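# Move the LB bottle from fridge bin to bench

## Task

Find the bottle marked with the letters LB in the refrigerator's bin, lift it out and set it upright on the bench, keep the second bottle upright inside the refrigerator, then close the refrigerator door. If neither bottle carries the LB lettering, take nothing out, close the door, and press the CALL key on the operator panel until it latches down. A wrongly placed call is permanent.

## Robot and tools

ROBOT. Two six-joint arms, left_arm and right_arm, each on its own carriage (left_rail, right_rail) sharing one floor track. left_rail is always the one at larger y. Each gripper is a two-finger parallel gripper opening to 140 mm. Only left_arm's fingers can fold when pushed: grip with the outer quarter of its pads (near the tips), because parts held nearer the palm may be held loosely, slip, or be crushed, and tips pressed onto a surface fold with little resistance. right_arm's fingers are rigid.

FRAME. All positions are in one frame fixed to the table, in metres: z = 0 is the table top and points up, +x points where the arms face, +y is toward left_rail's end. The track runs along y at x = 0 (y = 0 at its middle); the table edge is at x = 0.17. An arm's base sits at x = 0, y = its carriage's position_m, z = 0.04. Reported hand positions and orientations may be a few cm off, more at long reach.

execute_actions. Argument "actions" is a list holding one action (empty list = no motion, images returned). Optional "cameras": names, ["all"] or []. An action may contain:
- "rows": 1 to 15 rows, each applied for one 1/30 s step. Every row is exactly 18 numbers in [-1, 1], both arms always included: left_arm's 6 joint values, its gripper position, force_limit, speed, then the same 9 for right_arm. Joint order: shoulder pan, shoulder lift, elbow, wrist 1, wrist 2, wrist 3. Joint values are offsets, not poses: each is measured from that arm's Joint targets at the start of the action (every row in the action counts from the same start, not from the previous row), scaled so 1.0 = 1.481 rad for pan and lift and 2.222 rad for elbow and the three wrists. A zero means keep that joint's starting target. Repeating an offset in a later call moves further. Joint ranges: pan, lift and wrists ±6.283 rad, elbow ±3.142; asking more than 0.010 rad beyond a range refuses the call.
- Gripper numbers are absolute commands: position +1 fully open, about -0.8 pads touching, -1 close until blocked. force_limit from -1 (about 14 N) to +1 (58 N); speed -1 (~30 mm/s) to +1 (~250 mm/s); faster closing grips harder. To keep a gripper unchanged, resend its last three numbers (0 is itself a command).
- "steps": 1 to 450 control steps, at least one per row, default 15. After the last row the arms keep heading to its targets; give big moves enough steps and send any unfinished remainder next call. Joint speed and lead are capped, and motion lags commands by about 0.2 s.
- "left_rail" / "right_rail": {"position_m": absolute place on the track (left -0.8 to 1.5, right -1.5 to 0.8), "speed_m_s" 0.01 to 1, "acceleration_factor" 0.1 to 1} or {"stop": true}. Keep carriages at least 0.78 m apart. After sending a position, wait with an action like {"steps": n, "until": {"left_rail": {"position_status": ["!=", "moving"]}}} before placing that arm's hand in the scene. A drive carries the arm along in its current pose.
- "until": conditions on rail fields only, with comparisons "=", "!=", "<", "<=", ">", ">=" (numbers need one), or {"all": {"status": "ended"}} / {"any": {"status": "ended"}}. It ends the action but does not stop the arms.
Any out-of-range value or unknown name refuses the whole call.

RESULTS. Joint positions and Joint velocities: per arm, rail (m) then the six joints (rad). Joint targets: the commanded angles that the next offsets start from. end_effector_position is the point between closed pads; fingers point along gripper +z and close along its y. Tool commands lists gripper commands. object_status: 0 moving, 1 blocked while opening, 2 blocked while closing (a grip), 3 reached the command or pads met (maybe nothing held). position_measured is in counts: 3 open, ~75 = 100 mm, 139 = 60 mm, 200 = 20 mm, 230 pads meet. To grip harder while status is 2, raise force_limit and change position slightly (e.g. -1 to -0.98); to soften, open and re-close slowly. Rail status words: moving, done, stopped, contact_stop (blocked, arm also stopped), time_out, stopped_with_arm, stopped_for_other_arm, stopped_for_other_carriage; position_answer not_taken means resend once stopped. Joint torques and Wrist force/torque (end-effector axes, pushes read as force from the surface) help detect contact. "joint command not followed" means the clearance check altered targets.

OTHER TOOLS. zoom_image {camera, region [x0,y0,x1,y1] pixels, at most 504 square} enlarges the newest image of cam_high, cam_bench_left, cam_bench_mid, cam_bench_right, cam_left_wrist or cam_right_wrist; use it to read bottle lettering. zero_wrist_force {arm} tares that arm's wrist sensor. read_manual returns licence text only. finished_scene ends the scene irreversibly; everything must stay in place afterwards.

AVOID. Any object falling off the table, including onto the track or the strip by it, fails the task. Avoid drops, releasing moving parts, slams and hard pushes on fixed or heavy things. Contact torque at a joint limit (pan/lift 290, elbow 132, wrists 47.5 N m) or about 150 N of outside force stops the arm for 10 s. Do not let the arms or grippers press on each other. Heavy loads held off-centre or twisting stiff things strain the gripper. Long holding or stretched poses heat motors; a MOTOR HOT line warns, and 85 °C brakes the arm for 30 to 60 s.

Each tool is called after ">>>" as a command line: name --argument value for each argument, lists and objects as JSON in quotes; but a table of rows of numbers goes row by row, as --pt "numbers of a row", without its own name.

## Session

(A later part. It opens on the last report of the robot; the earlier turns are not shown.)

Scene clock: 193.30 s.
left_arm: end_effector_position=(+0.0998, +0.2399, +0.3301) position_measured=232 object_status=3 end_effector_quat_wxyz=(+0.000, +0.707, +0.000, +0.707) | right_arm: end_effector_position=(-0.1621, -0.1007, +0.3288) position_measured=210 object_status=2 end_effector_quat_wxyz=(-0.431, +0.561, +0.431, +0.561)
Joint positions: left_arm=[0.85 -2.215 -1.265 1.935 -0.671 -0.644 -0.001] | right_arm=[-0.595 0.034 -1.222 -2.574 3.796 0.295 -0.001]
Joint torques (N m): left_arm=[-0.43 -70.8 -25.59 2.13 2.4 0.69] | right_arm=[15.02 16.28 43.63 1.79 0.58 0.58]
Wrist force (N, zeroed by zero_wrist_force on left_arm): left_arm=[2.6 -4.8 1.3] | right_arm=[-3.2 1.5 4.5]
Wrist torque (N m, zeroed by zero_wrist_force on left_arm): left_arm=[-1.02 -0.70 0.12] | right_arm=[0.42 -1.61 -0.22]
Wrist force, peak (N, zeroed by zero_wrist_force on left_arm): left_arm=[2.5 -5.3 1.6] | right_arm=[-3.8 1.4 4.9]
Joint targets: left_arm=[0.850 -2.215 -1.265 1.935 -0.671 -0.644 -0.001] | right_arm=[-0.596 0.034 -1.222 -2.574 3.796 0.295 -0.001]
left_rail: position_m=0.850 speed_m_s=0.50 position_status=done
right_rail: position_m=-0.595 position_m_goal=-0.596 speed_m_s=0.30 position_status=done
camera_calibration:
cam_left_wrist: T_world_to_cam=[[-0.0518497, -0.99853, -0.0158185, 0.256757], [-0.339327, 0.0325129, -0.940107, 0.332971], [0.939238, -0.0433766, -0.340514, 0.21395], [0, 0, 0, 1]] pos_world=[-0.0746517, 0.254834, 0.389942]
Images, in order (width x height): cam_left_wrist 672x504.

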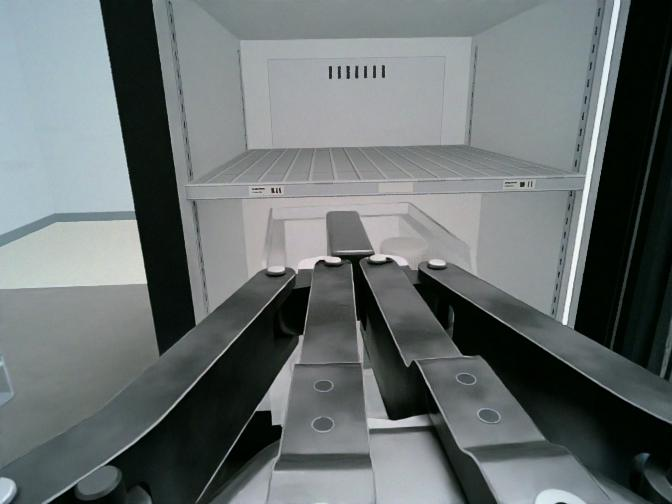

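>>> execute_actions --actions '[{"left_rail": {"position_m": 0.822, "speed_m_s": 0.3}, "rows": [[0.0019,0.0042,0.0017,-0.0045,0.0013,0,-1,-1,-0.5,0,0,0,0,0,0,-1,0,-1],[0.0057,0.0127,0.005,-0.0135,0.0038,0,-1,-1,-0.5,0,0,0,0,0,0,-1,0,-1],[0.0107,0.024,0.0095,-0.0254,0.0071,0,-1,-1,-0.5,0,0,0,0,0,0,-1,0,-1],[0.0157,0.0353,0.014,-0.0374,0.0104,0,-1,-1,-0.5,0,0,0,0,0,0,-1,0,-1],[0.0207,0.0467,0.0184,-0.0494,0.0138,0,-1,-1,-0.5,0,0,0,0,0,0,-1,0,-1],[0.0258,0.058,0.0229,-0.0614,0.0171,0,-1,-1,-0.5,0,0,0,0,0,0,-1,0,-1],[0.0308,0.0693,0.0274,-0.0733,0.0205,0,-1,-1,-0.5,0,0,0,0,0,0,-1,0,-1],[0.0358,0.0806,0.0318,-0.0853,0.0238,0,-1,-1,-0.5,0,0,0,0,0,0,-1,0,-1],[0.0408,0.0919,0.0363,-0.0973,0.0271,0,-1,-1,-0.5,0,0,0,0,0,0,-1,0,-1],[0.0458,0.1032,0.0408,-0.1092,0.0305,0,-1,-1,-0.5,0,0,0,0,0,0,-1,0,-1],[0.0502,0.1131,0.0447,-0.1197,0.0334,0,-1,-1,-0.5,0,0,0,0,0,0,-1,0,-1],[0.054,0.1216,0.048,-0.1287,0.0359,0,-1,-1,-0.5,0,0,0,0,0,0,-1,0,-1],[0.0584,0.1315,0.052,-0.1392,0.0388,0,-1,-1,-0.5,0,0,0,0,0,0,-1,0,-1],[0.0615,0.1386,0.0547,-0.1467,0.0409,0,-1,-1,-0.5,0,0,0,0,0,0,-1,0,-1],[0.0628,0.1414,0.0559,-0.1496,0.0418,0,-1,-1,-0.5,0,0,0,0,0,0,-1,0,-1]], "steps": 40}]' --cameras '["cam_left_wrist"]'

>>> zero_wrist_force --arm "left_arm"

>>> zoom_image --camera "cam_left_wrist" --region '[180, 50, 560, 400]'

Scene clock: 197.23 s.
left_arm: end_effector_position=(+0.1699, +0.2123, +0.1521) position_measured=232 object_status=3 end_effector_quat_wxyz=(+0.000, +0.707, +0.000, +0.707) | right_arm: end_effector_position=(-0.1621, -0.1007, +0.3288) position_measured=210 object_status=2 end_effector_quat_wxyz=(-0.431, +0.561, +0.431, +0.561)
Joint positions: left_arm=[0.822 -2.122 -1.056 2.06 -1.003 -0.552 -0.001] | right_arm=[-0.595 0.034 -1.222 -2.574 3.796 0.295 -0.001]
Joint torques (N m): left_arm=[9.98 -55.83 -14.45 -1.05 2.74 0.7] | right_arm=[17.19 15.78 43.83 1.77 0.38 0.59]
Wrist force (N, zeroed by zero_wrist_force on left_arm): left_arm=[2.3 -4.6 1.4] | right_arm=[-3.3 1.3 4.9]
Wrist torque (N m, zeroed by zero_wrist_force on left_arm): left_arm=[-1.07 -0.60 0.05] | right_arm=[0.38 -1.60 -0.22]
Wrist force, peak (N, zeroed by zero_wrist_force on left_arm): left_arm=[6.9 -6.4 0.1] | right_arm=[-3.5 1.2 5.4]
Joint targets: left_arm=[0.822 -2.122 -1.056 2.060 -1.003 -0.552 -0.001] | right_arm=[-0.596 0.034 -1.222 -2.574 3.796 0.295 -0.001]
left_rail: position_m=0.822 speed_m_s=0.30 position_status=done
right_rail: position_m=-0.595 position_m_goal=-0.596 speed_m_s=0.30 position_status=done
camera_calibration:
cam_left_wrist: T_world_to_cam=[[-0.0516502, -0.998523, -0.0168662, 0.230231], [-0.338703, 0.0334027, -0.9403, 0.190031], [0.939475, -0.0428541, -0.339928, 0.08612], [0, 0, 0, 1]] pos_world=[-0.00465205, 0.227234, 0.211843]
Images, in order (width x height): cam_left_wrist 672x504.

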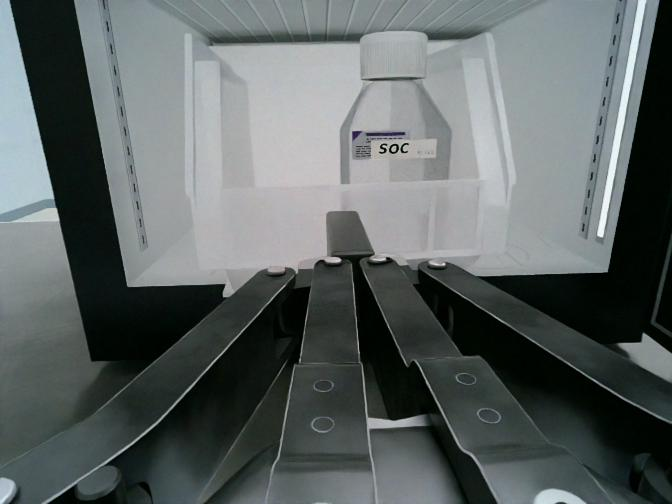

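Wrist force sensor zeroed.

Scaled by 1.326 from the camera's 672x504 image, which has a finer 960x720 frame.

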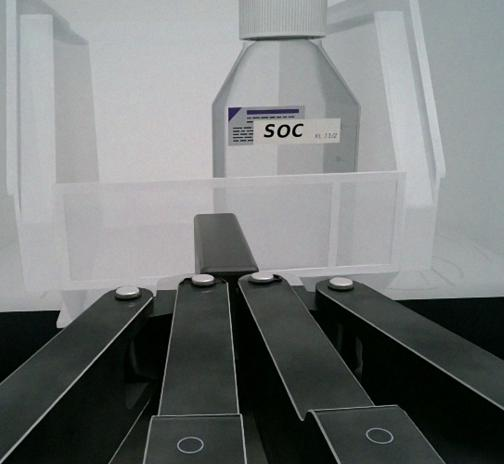

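>>> execute_actions --actions '[{"rows": [[0.0012,-0.0002,0.0003,-0.0001,0.0008,0,-1,-1,-0.5,0,0,0,0,0,0,-1,0,-1],[0.004,-0.0007,0.0009,-0.0004,0.0027,0,-1,-1,-0.5,0,0,0,0,0,0,-1,0,-1],[0.008,-0.0014,0.0018,-0.0009,0.0053,0,-1,-1,-0.5,0,0,0,0,0,0,-1,0,-1],[0.0125,-0.0021,0.0028,-0.0014,0.0083,0,-1,-1,-0.5,0,0,0,0,0,0,-1,0,-1],[0.017,-0.0029,0.0039,-0.0019,0.0113,0,-1,-1,-0.5,0,0,0,0,0,0,-1,0,-1],[0.0215,-0.0037,0.0049,-0.0024,0.0143,0,-1,-1,-0.5,0,0,0,0,0,0,-1,0,-1],[0.026,-0.0045,0.0059,-0.0029,0.0173,0,-1,-1,-0.5,0,0,0,0,0,0,-1,0,-1],[0.0305,-0.0053,0.007,-0.0034,0.0203,0,-1,-1,-0.5,0,0,0,0,0,0,-1,0,-1],[0.0345,-0.006,0.0079,-0.0039,0.023,0,-1,-1,-0.5,0,0,0,0,0,0,-1,0,-1],[0.037,-0.0064,0.0085,-0.0042,0.0247,0,-1,-1,-0.5,0,0,0,0,0,0,-1,0,-1],[0.0387,-0.0067,0.0088,-0.0044,0.0258,0,-1,-1,-0.5,0,0,0,0,0,0,-1,0,-1]], "steps": 26}]'

Scene clock: 199.03 s.
left_arm: end_effector_position=(+0.2099, +0.2123, +0.1521) position_measured=232 object_status=3 end_effector_quat_wxyz=(+0.000, +0.707, +0.000, +0.707) | right_arm: end_effector_position=(-0.1621, -0.1007, +0.3288) position_measured=210 object_status=2 end_effector_quat_wxyz=(-0.431, +0.561, +0.431, +0.561)
Joint positions: left_arm=[0.822 -2.065 -1.066 2.079 -1.013 -0.494 -0.001] | right_arm=[-0.595 0.034 -1.222 -2.574 3.796 0.295 -0.001]
Joint torques (N m): left_arm=[7.88 -81.86 -12.64 -0.91 2.31 0.47] | right_arm=[14.86 16.47 44.4 1.93 0.47 0.47]
Wrist force (N, zeroed by zero_wrist_force on left_arm): left_arm=[-0.3 0.3 0.4] | right_arm=[-3.2 1.3 5.1]
Wrist torque (N m, zeroed by zero_wrist_force on left_arm): left_arm=[0.13 0.07 -0.02] | right_arm=[0.38 -1.59 -0.23]
Wrist force, peak (N, zeroed by zero_wrist_force on left_arm): left_arm=[0.2 -0.3 -1.9] | right_arm=[-3.6 1.5 5.1]
Joint targets: left_arm=[0.822 -2.065 -1.066 2.079 -1.013 -0.494 -0.001] | right_arm=[-0.596 0.034 -1.222 -2.574 3.796 0.295 -0.001]
left_rail: position_m=0.822 speed_m_s=0.30 position_status=done
right_rail: position_m=-0.595 position_m_goal=-0.596 speed_m_s=0.30 position_status=done

>>> execute_actions --actions '[{"rows": [[0.0008,-0.0001,0.0001,-0.0001,0.0005,0,-1,-1,-0.5,0,0,0,0,0,0,-1,0,-1],[0.0023,-0.0003,0.0004,-0.0002,0.0015,0,-1,-1,-0.5,0,0,0,0,0,0,-1,0,-1],[0.0041,-0.0005,0.0006,-0.0003,0.0027,0,-1,-1,-0.5,0,0,0,0,0,0,-1,0,-1],[0.006,-0.0007,0.0009,-0.0005,0.004,0,-1,-1,-0.5,0,0,0,0,0,0,-1,0,-1],[0.0079,-0.0009,0.0012,-0.0006,0.0053,0,-1,-1,-0.5,0,0,0,0,0,0,-1,0,-1],[0.0098,-0.0012,0.0015,-0.0007,0.0065,0,-1,-1,-0.5,0,0,0,0,0,0,-1,0,-1],[0.0117,-0.0014,0.0018,-0.0009,0.0078,0,-1,-1,-0.5,0,0,0,0,0,0,-1,0,-1],[0.0136,-0.0016,0.0021,-0.001,0.0091,0,-1,-1,-0.5,0,0,0,0,0,0,-1,0,-1],[0.0155,-0.0018,0.0024,-0.0012,0.0103,0,-1,-1,-0.5,0,0,0,0,0,0,-1,0,-1],[0.0174,-0.002,0.0027,-0.0013,0.0116,0,-1,-1,-0.5,0,0,0,0,0,0,-1,0,-1],[0.0193,-0.0023,0.003,-0.0014,0.0129,0,-1,-1,-0.5,0,0,0,0,0,0,-1,0,-1],[0.0212,-0.0025,0.0032,-0.0016,0.0141,0,-1,-1,-0.5,0,0,0,0,0,0,-1,0,-1],[0.0231,-0.0027,0.0035,-0.0017,0.0154,0,-1,-1,-0.5,0,0,0,0,0,0,-1,0,-1],[0.0246,-0.0029,0.0038,-0.0018,0.0164,0,-1,-1,-0.5,0,0,0,0,0,0,-1,0,-1],[0.0255,-0.003,0.0039,-0.0019,0.017,0,-1,-1,-0.5,0,0,0,0,0,0,-1,0,-1]], "steps": 26}]' --cameras '["cam_left_wrist"]'

>>> zoom_image --camera "cam_left_wrist" --region '[180, 0, 560, 350]'

Scene clock: 200.83 s.
left_arm: end_effector_position=(+0.2349, +0.2118, +0.1522) position_measured=232 object_status=3 end_effector_quat_wxyz=(+0.000, +0.707, +0.000, +0.707) | right_arm: end_effector_position=(-0.1621, -0.1007, +0.3288) position_measured=210 object_status=2 end_effector_quat_wxyz=(-0.431, +0.561, +0.431, +0.561)
Joint positions: left_arm=[0.822 -2.027 -1.07 2.088 -1.017 -0.457 -0.001] | right_arm=[-0.595 0.034 -1.222 -2.574 3.796 0.295 -0.001]
Joint torques (N m): left_arm=[9.26 -83.27 -13.31 -1.5 2.78 0.76] | right_arm=[16.03 14.58 43.84 1.66 0.6 0.83]
Wrist force (N, zeroed by zero_wrist_force on left_arm): left_arm=[-1.0 0.2 -1.4] | right_arm=[-3.1 1.1 4.7]
Wrist torque (N m, zeroed by zero_wrist_force on left_arm): left_arm=[0.13 -0.01 0.01] | right_arm=[0.28 -1.56 -0.23]
Wrist force, peak (N, zeroed by zero_wrist_force on left_arm): left_arm=[-1.1 -0.4 -1.8] | right_arm=[-3.3 1.8 5.2]
Joint targets: left_arm=[0.822 -2.027 -1.070 2.088 -1.017 -0.456 -0.001] | right_arm=[-0.596 0.034 -1.222 -2.574 3.796 0.295 -0.001]
left_rail: position_m=0.822 speed_m_s=0.30 position_status=done
right_rail: position_m=-0.595 position_m_goal=-0.596 speed_m_s=0.30 position_status=done
camera_calibration:
cam_left_wrist: T_world_to_cam=[[-0.0517136, -0.998522, -0.0167344, 0.232965], [-0.338794, 0.0333044, -0.940271, 0.212088], [0.939438, -0.0429553, -0.340016, 0.0250719], [0, 0, 0, 1]] pos_world=[0.0603481, 0.226634, 0.211843]
Images, in order (width x height): cam_left_wrist 672x504.

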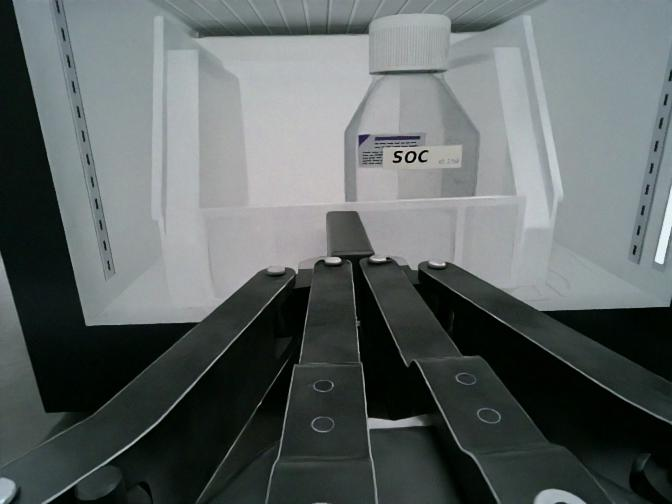

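Scaled by 1.326 from the camera's 672x504 image, which has a finer 960x720 frame.

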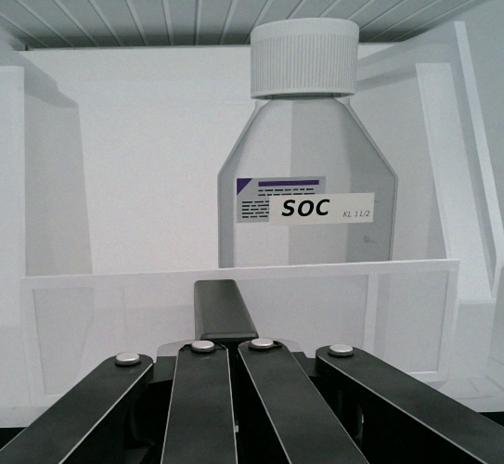

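>>> execute_actions --actions '[{"rows": [[0.0008,-0.0001,0.0001,-0.0001,0.0005,0,-1,-1,-0.5,0,0,0,0,0,0,-1,0,-1],[0.0023,-0.0003,0.0004,-0.0002,0.0015,0,-1,-1,-0.5,0,0,0,0,0,0,-1,0,-1],[0.0041,-0.0005,0.0006,-0.0003,0.0027,0,-1,-1,-0.5,0,0,0,0,0,0,-1,0,-1],[0.006,-0.0007,0.0009,-0.0005,0.004,0,-1,-1,-0.5,0,0,0,0,0,0,-1,0,-1],[0.0079,-0.0009,0.0012,-0.0006,0.0053,0,-1,-1,-0.5,0,0,0,0,0,0,-1,0,-1],[0.0098,-0.0012,0.0015,-0.0007,0.0065,0,-1,-1,-0.5,0,0,0,0,0,0,-1,0,-1],[0.0117,-0.0014,0.0018,-0.0009,0.0078,0,-1,-1,-0.5,0,0,0,0,0,0,-1,0,-1],[0.0136,-0.0016,0.0021,-0.001,0.0091,0,-1,-1,-0.5,0,0,0,0,0,0,-1,0,-1],[0.0155,-0.0018,0.0024,-0.0012,0.0103,0,-1,-1,-0.5,0,0,0,0,0,0,-1,0,-1],[0.0174,-0.002,0.0027,-0.0013,0.0116,0,-1,-1,-0.5,0,0,0,0,0,0,-1,0,-1],[0.0193,-0.0023,0.003,-0.0014,0.0129,0,-1,-1,-0.5,0,0,0,0,0,0,-1,0,-1],[0.0212,-0.0025,0.0032,-0.0016,0.0141,0,-1,-1,-0.5,0,0,0,0,0,0,-1,0,-1],[0.0231,-0.0027,0.0035,-0.0017,0.0154,0,-1,-1,-0.5,0,0,0,0,0,0,-1,0,-1],[0.0246,-0.0029,0.0038,-0.0018,0.0164,0,-1,-1,-0.5,0,0,0,0,0,0,-1,0,-1],[0.0255,-0.0029,0.0039,-0.002,0.017,0,-1,-1,-0.5,0,0,0,0,0,0,-1,0,-1]], "steps": 26}]' --cameras '["cam_left_wrist"]'

>>> zoom_image --camera "cam_left_wrist" --region '[180, 0, 560, 350]'

Scene clock: 202.67 s.
left_arm: end_effector_position=(+0.2598, +0.2123, +0.1521) position_measured=232 object_status=3 end_effector_quat_wxyz=(+0.000, +0.707, +0.000, +0.707) | right_arm: end_effector_position=(-0.1621, -0.1007, +0.3288) position_measured=210 object_status=2 end_effector_quat_wxyz=(-0.431, +0.561, +0.431, +0.561)
Joint positions: left_arm=[0.822 -1.99 -1.075 2.096 -1.021 -0.419 -0.001] | right_arm=[-0.595 0.034 -1.222 -2.574 3.796 0.295 -0.001]
Joint torques (N m): left_arm=[9.48 -79.09 -13.88 -1.43 2.86 0.61] | right_arm=[13.74 14 43.33 1.9 0.51 1.1]
Wrist force (N, zeroed by zero_wrist_force on left_arm): left_arm=[-0.4 0.0 -1.4] | right_arm=[-3.3 1.4 4.9]
Wrist torque (N m, zeroed by zero_wrist_force on left_arm): left_arm=[0.10 0.00 0.05] | right_arm=[0.35 -1.57 -0.22]
Wrist force, peak (N, zeroed by zero_wrist_force on left_arm): left_arm=[-1.2 -0.3 -2.3] | right_arm=[-3.4 1.4 5.2]
Joint targets: left_arm=[0.822 -1.989 -1.075 2.096 -1.021 -0.419 -0.001] | right_arm=[-0.596 0.034 -1.222 -2.574 3.796 0.295 -0.001]
left_rail: position_m=0.822 speed_m_s=0.30 position_status=done
right_rail: position_m=-0.595 position_m_goal=-0.596 speed_m_s=0.30 position_status=done
camera_calibration:
cam_left_wrist: T_world_to_cam=[[-0.0517121, -0.998522, -0.0167298, 0.234751], [-0.338795, 0.0332995, -0.940271, 0.220508], [0.939438, -0.0429554, -0.340016, 0.00170142], [0, 0, 0, 1]] pos_world=[0.0852481, 0.227134, 0.211843]
Images, in order (width x height): cam_left_wrist 672x504.

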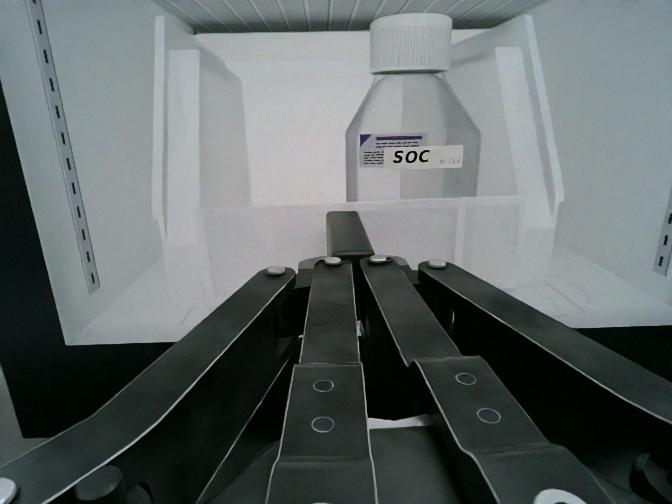

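Scaled by 1.326 from the camera's 672x504 image, which has a finer 960x720 frame.

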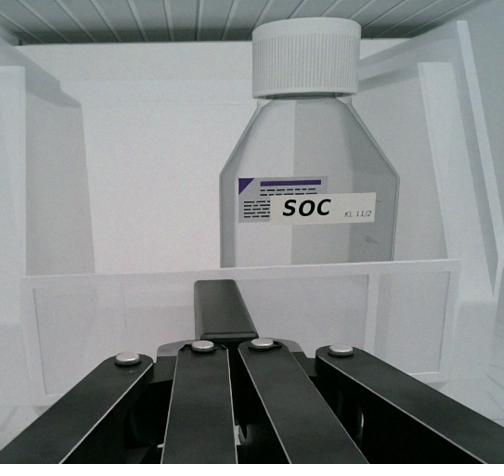

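>>> execute_actions --actions '[{"rows": [[0.0008,0,0.0001,0,0.0005,0,-1,-1,-0.5,0,0,0,0,0,0,-1,0,-1],[0.0023,-0.0001,0.0002,-0.0001,0.0015,0,-1,-1,-0.5,0,0,0,0,0,0,-1,0,-1],[0.0041,-0.0002,0.0003,-0.0002,0.0027,0,-1,-1,-0.5,0,0,0,0,0,0,-1,0,-1],[0.006,-0.0004,0.0005,-0.0002,0.004,0,-1,-1,-0.5,0,0,0,0,0,0,-1,0,-1],[0.0079,-0.0005,0.0006,-0.0003,0.0053,0,-1,-1,-0.5,0,0,0,0,0,0,-1,0,-1],[0.0098,-0.0006,0.0008,-0.0004,0.0065,0,-1,-1,-0.5,0,0,0,0,0,0,-1,0,-1],[0.0117,-0.0007,0.0009,-0.0005,0.0078,0,-1,-1,-0.5,0,0,0,0,0,0,-1,0,-1],[0.0136,-0.0008,0.0011,-0.0005,0.0091,0,-1,-1,-0.5,0,0,0,0,0,0,-1,0,-1],[0.0155,-0.0009,0.0012,-0.0006,0.0103,0,-1,-1,-0.5,0,0,0,0,0,0,-1,0,-1],[0.0174,-0.001,0.0014,-0.0007,0.0116,0,-1,-1,-0.5,0,0,0,0,0,0,-1,0,-1],[0.0193,-0.0012,0.0015,-0.0008,0.0129,0,-1,-1,-0.5,0,0,0,0,0,0,-1,0,-1],[0.0212,-0.0013,0.0017,-0.0008,0.0141,0,-1,-1,-0.5,0,0,0,0,0,0,-1,0,-1],[0.0229,-0.0014,0.0018,-0.0009,0.0153,0,-1,-1,-0.5,0,0,0,0,0,0,-1,0,-1],[0.0243,-0.0015,0.002,-0.001,0.0162,0,-1,-1,-0.5,0,0,0,0,0,0,-1,0,-1],[0.0251,-0.0015,0.002,-0.001,0.0167,0,-1,-1,-0.5,0,0,0,0,0,0,-1,0,-1]], "steps": 26}]'

>>> execute_actions --actions '[{"rows": [[0.0008,0,0.0001,0,0.0005,0,-1,-1,-0.5,0,0,0,0,0,0,-1,0,-1],[0.0023,-0.0001,0.0002,-0.0001,0.0015,0,-1,-1,-0.5,0,0,0,0,0,0,-1,0,-1],[0.0041,-0.0002,0.0003,-0.0002,0.0027,0,-1,-1,-0.5,0,0,0,0,0,0,-1,0,-1],[0.006,-0.0004,0.0005,-0.0002,0.004,0,-1,-1,-0.5,0,0,0,0,0,0,-1,0,-1],[0.0079,-0.0005,0.0006,-0.0003,0.0053,0,-1,-1,-0.5,0,0,0,0,0,0,-1,0,-1],[0.0098,-0.0006,0.0008,-0.0004,0.0065,0,-1,-1,-0.5,0,0,0,0,0,0,-1,0,-1],[0.0117,-0.0007,0.0009,-0.0005,0.0078,0,-1,-1,-0.5,0,0,0,0,0,0,-1,0,-1],[0.0136,-0.0008,0.0011,-0.0005,0.0091,0,-1,-1,-0.5,0,0,0,0,0,0,-1,0,-1],[0.0155,-0.0009,0.0012,-0.0006,0.0103,0,-1,-1,-0.5,0,0,0,0,0,0,-1,0,-1],[0.0174,-0.001,0.0014,-0.0007,0.0116,0,-1,-1,-0.5,0,0,0,0,0,0,-1,0,-1],[0.0193,-0.0012,0.0015,-0.0008,0.0129,0,-1,-1,-0.5,0,0,0,0,0,0,-1,0,-1],[0.0212,-0.0013,0.0017,-0.0008,0.0141,0,-1,-1,-0.5,0,0,0,0,0,0,-1,0,-1],[0.0229,-0.0014,0.0018,-0.0009,0.0153,0,-1,-1,-0.5,0,0,0,0,0,0,-1,0,-1],[0.0243,-0.0015,0.002,-0.001,0.0162,0,-1,-1,-0.5,0,0,0,0,0,0,-1,0,-1],[0.0251,-0.0015,0.002,-0.001,0.0167,0,-1,-1,-0.5,0,0,0,0,0,0,-1,0,-1]], "steps": 26}]' --cameras '["cam_left_wrist"]'

>>> zoom_image --camera "cam_left_wrist" --region '[100, 0, 600, 350]'

Scene clock: 205.20 s.
left_arm: end_effector_position=(+0.2834, +0.2118, +0.1521) position_measured=232 object_status=3 end_effector_quat_wxyz=(+0.000, +0.707, +0.000, +0.707) | right_arm: end_effector_position=(-0.1621, -0.1007, +0.3288) position_measured=210 object_status=2 end_effector_quat_wxyz=(-0.431, +0.561, +0.431, +0.561)
Joint positions: left_arm=[0.822 -1.952 -1.077 2.101 -1.024 -0.382 -0.001] | right_arm=[-0.595 0.034 -1.222 -2.574 3.796 0.295 -0.001]
Joint torques (N m): left_arm=[13.57 -81.58 -13.35 -1.52 3.05 0.52] | right_arm=[15.81 15.31 43.12 1.79 0.82 1.07]
Wrist force (N, zeroed by zero_wrist_force on left_arm): left_arm=[-0.8 -0.1 -1.6] | right_arm=[-3.1 1.5 4.9]
Wrist torque (N m, zeroed by zero_wrist_force on left_arm): left_arm=[0.06 0.08 0.02] | right_arm=[0.36 -1.63 -0.22]
Wrist force, peak (N, zeroed by zero_wrist_force on left_arm): left_arm=[-0.6 -0.1 -2.6] | right_arm=[-3.5 1.7 5.5]
Joint targets: left_arm=[0.822 -1.952 -1.077 2.101 -1.024 -0.382 -0.001] | right_arm=[-0.596 0.034 -1.222 -2.574 3.796 0.295 -0.001]
left_rail: position_m=0.822 speed_m_s=0.30 position_status=done
right_rail: position_m=-0.595 position_m_goal=-0.596 speed_m_s=0.30 position_status=done

Scene clock: 206.27 s.
left_arm: end_effector_position=(+0.3068, +0.2123, +0.1521) position_measured=232 object_status=3 end_effector_quat_wxyz=(+0.000, +0.707, +0.000, +0.707) | right_arm: end_effector_position=(-0.1621, -0.1007, +0.3288) position_measured=210 object_status=2 end_effector_quat_wxyz=(-0.431, +0.561, +0.431, +0.561)
Joint positions: left_arm=[0.822 -1.915 -1.079 2.105 -1.026 -0.345 -0.001] | right_arm=[-0.595 0.034 -1.222 -2.574 3.796 0.295 -0.001]
Joint torques (N m): left_arm=[83.76 -83.06 -0.26 4.12 10.2 0.19] | right_arm=[14.63 16.07 43.37 1.79 -0.47 0.68]
Wrist force (N, zeroed by zero_wrist_force on left_arm): left_arm=[-11.9 -18.9 -137.1] | right_arm=[7.8 13.0 9.1]
Wrist torque (N m, zeroed by zero_wrist_force on left_arm): left_arm=[0.48 0.73 0.07] | right_arm=[0.11 -1.37 -0.18]
Wrist force, peak (N, zeroed by zero_wrist_force on left_arm): left_arm=[-11.9 -18.9 -137.1] | right_arm=[7.8 13.0 9.1]
Joint targets: left_arm=[0.822 -1.915 -1.079 2.105 -1.026 -0.345 -0.001] | right_arm=[-0.596 0.034 -1.222 -2.574 3.796 0.295 -0.001]
left_rail: position_m=0.822 speed_m_s=0.30 position_status=done
right_rail: position_m=-0.595 position_m_goal=-0.596 speed_m_s=0.30 position_status=done
camera_calibration:
cam_left_wrist: T_world_to_cam=[[-0.0516823, -0.998525, -0.0166342, 0.237151], [-0.338889, 0.0332037, -0.94024, 0.236331], [0.939406, -0.0429566, -0.340105, -0.0423687], [0, 0, 0, 1]] pos_world=[0.132148, 0.227134, 0.211743]
Images, in order (width x height): cam_left_wrist 672x504.

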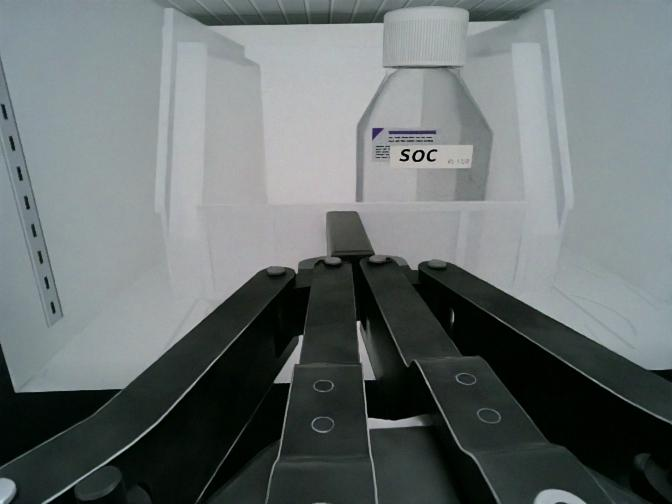

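Scaled by 1.008 from the camera's 672x504 image, which has a finer 960x720 frame.

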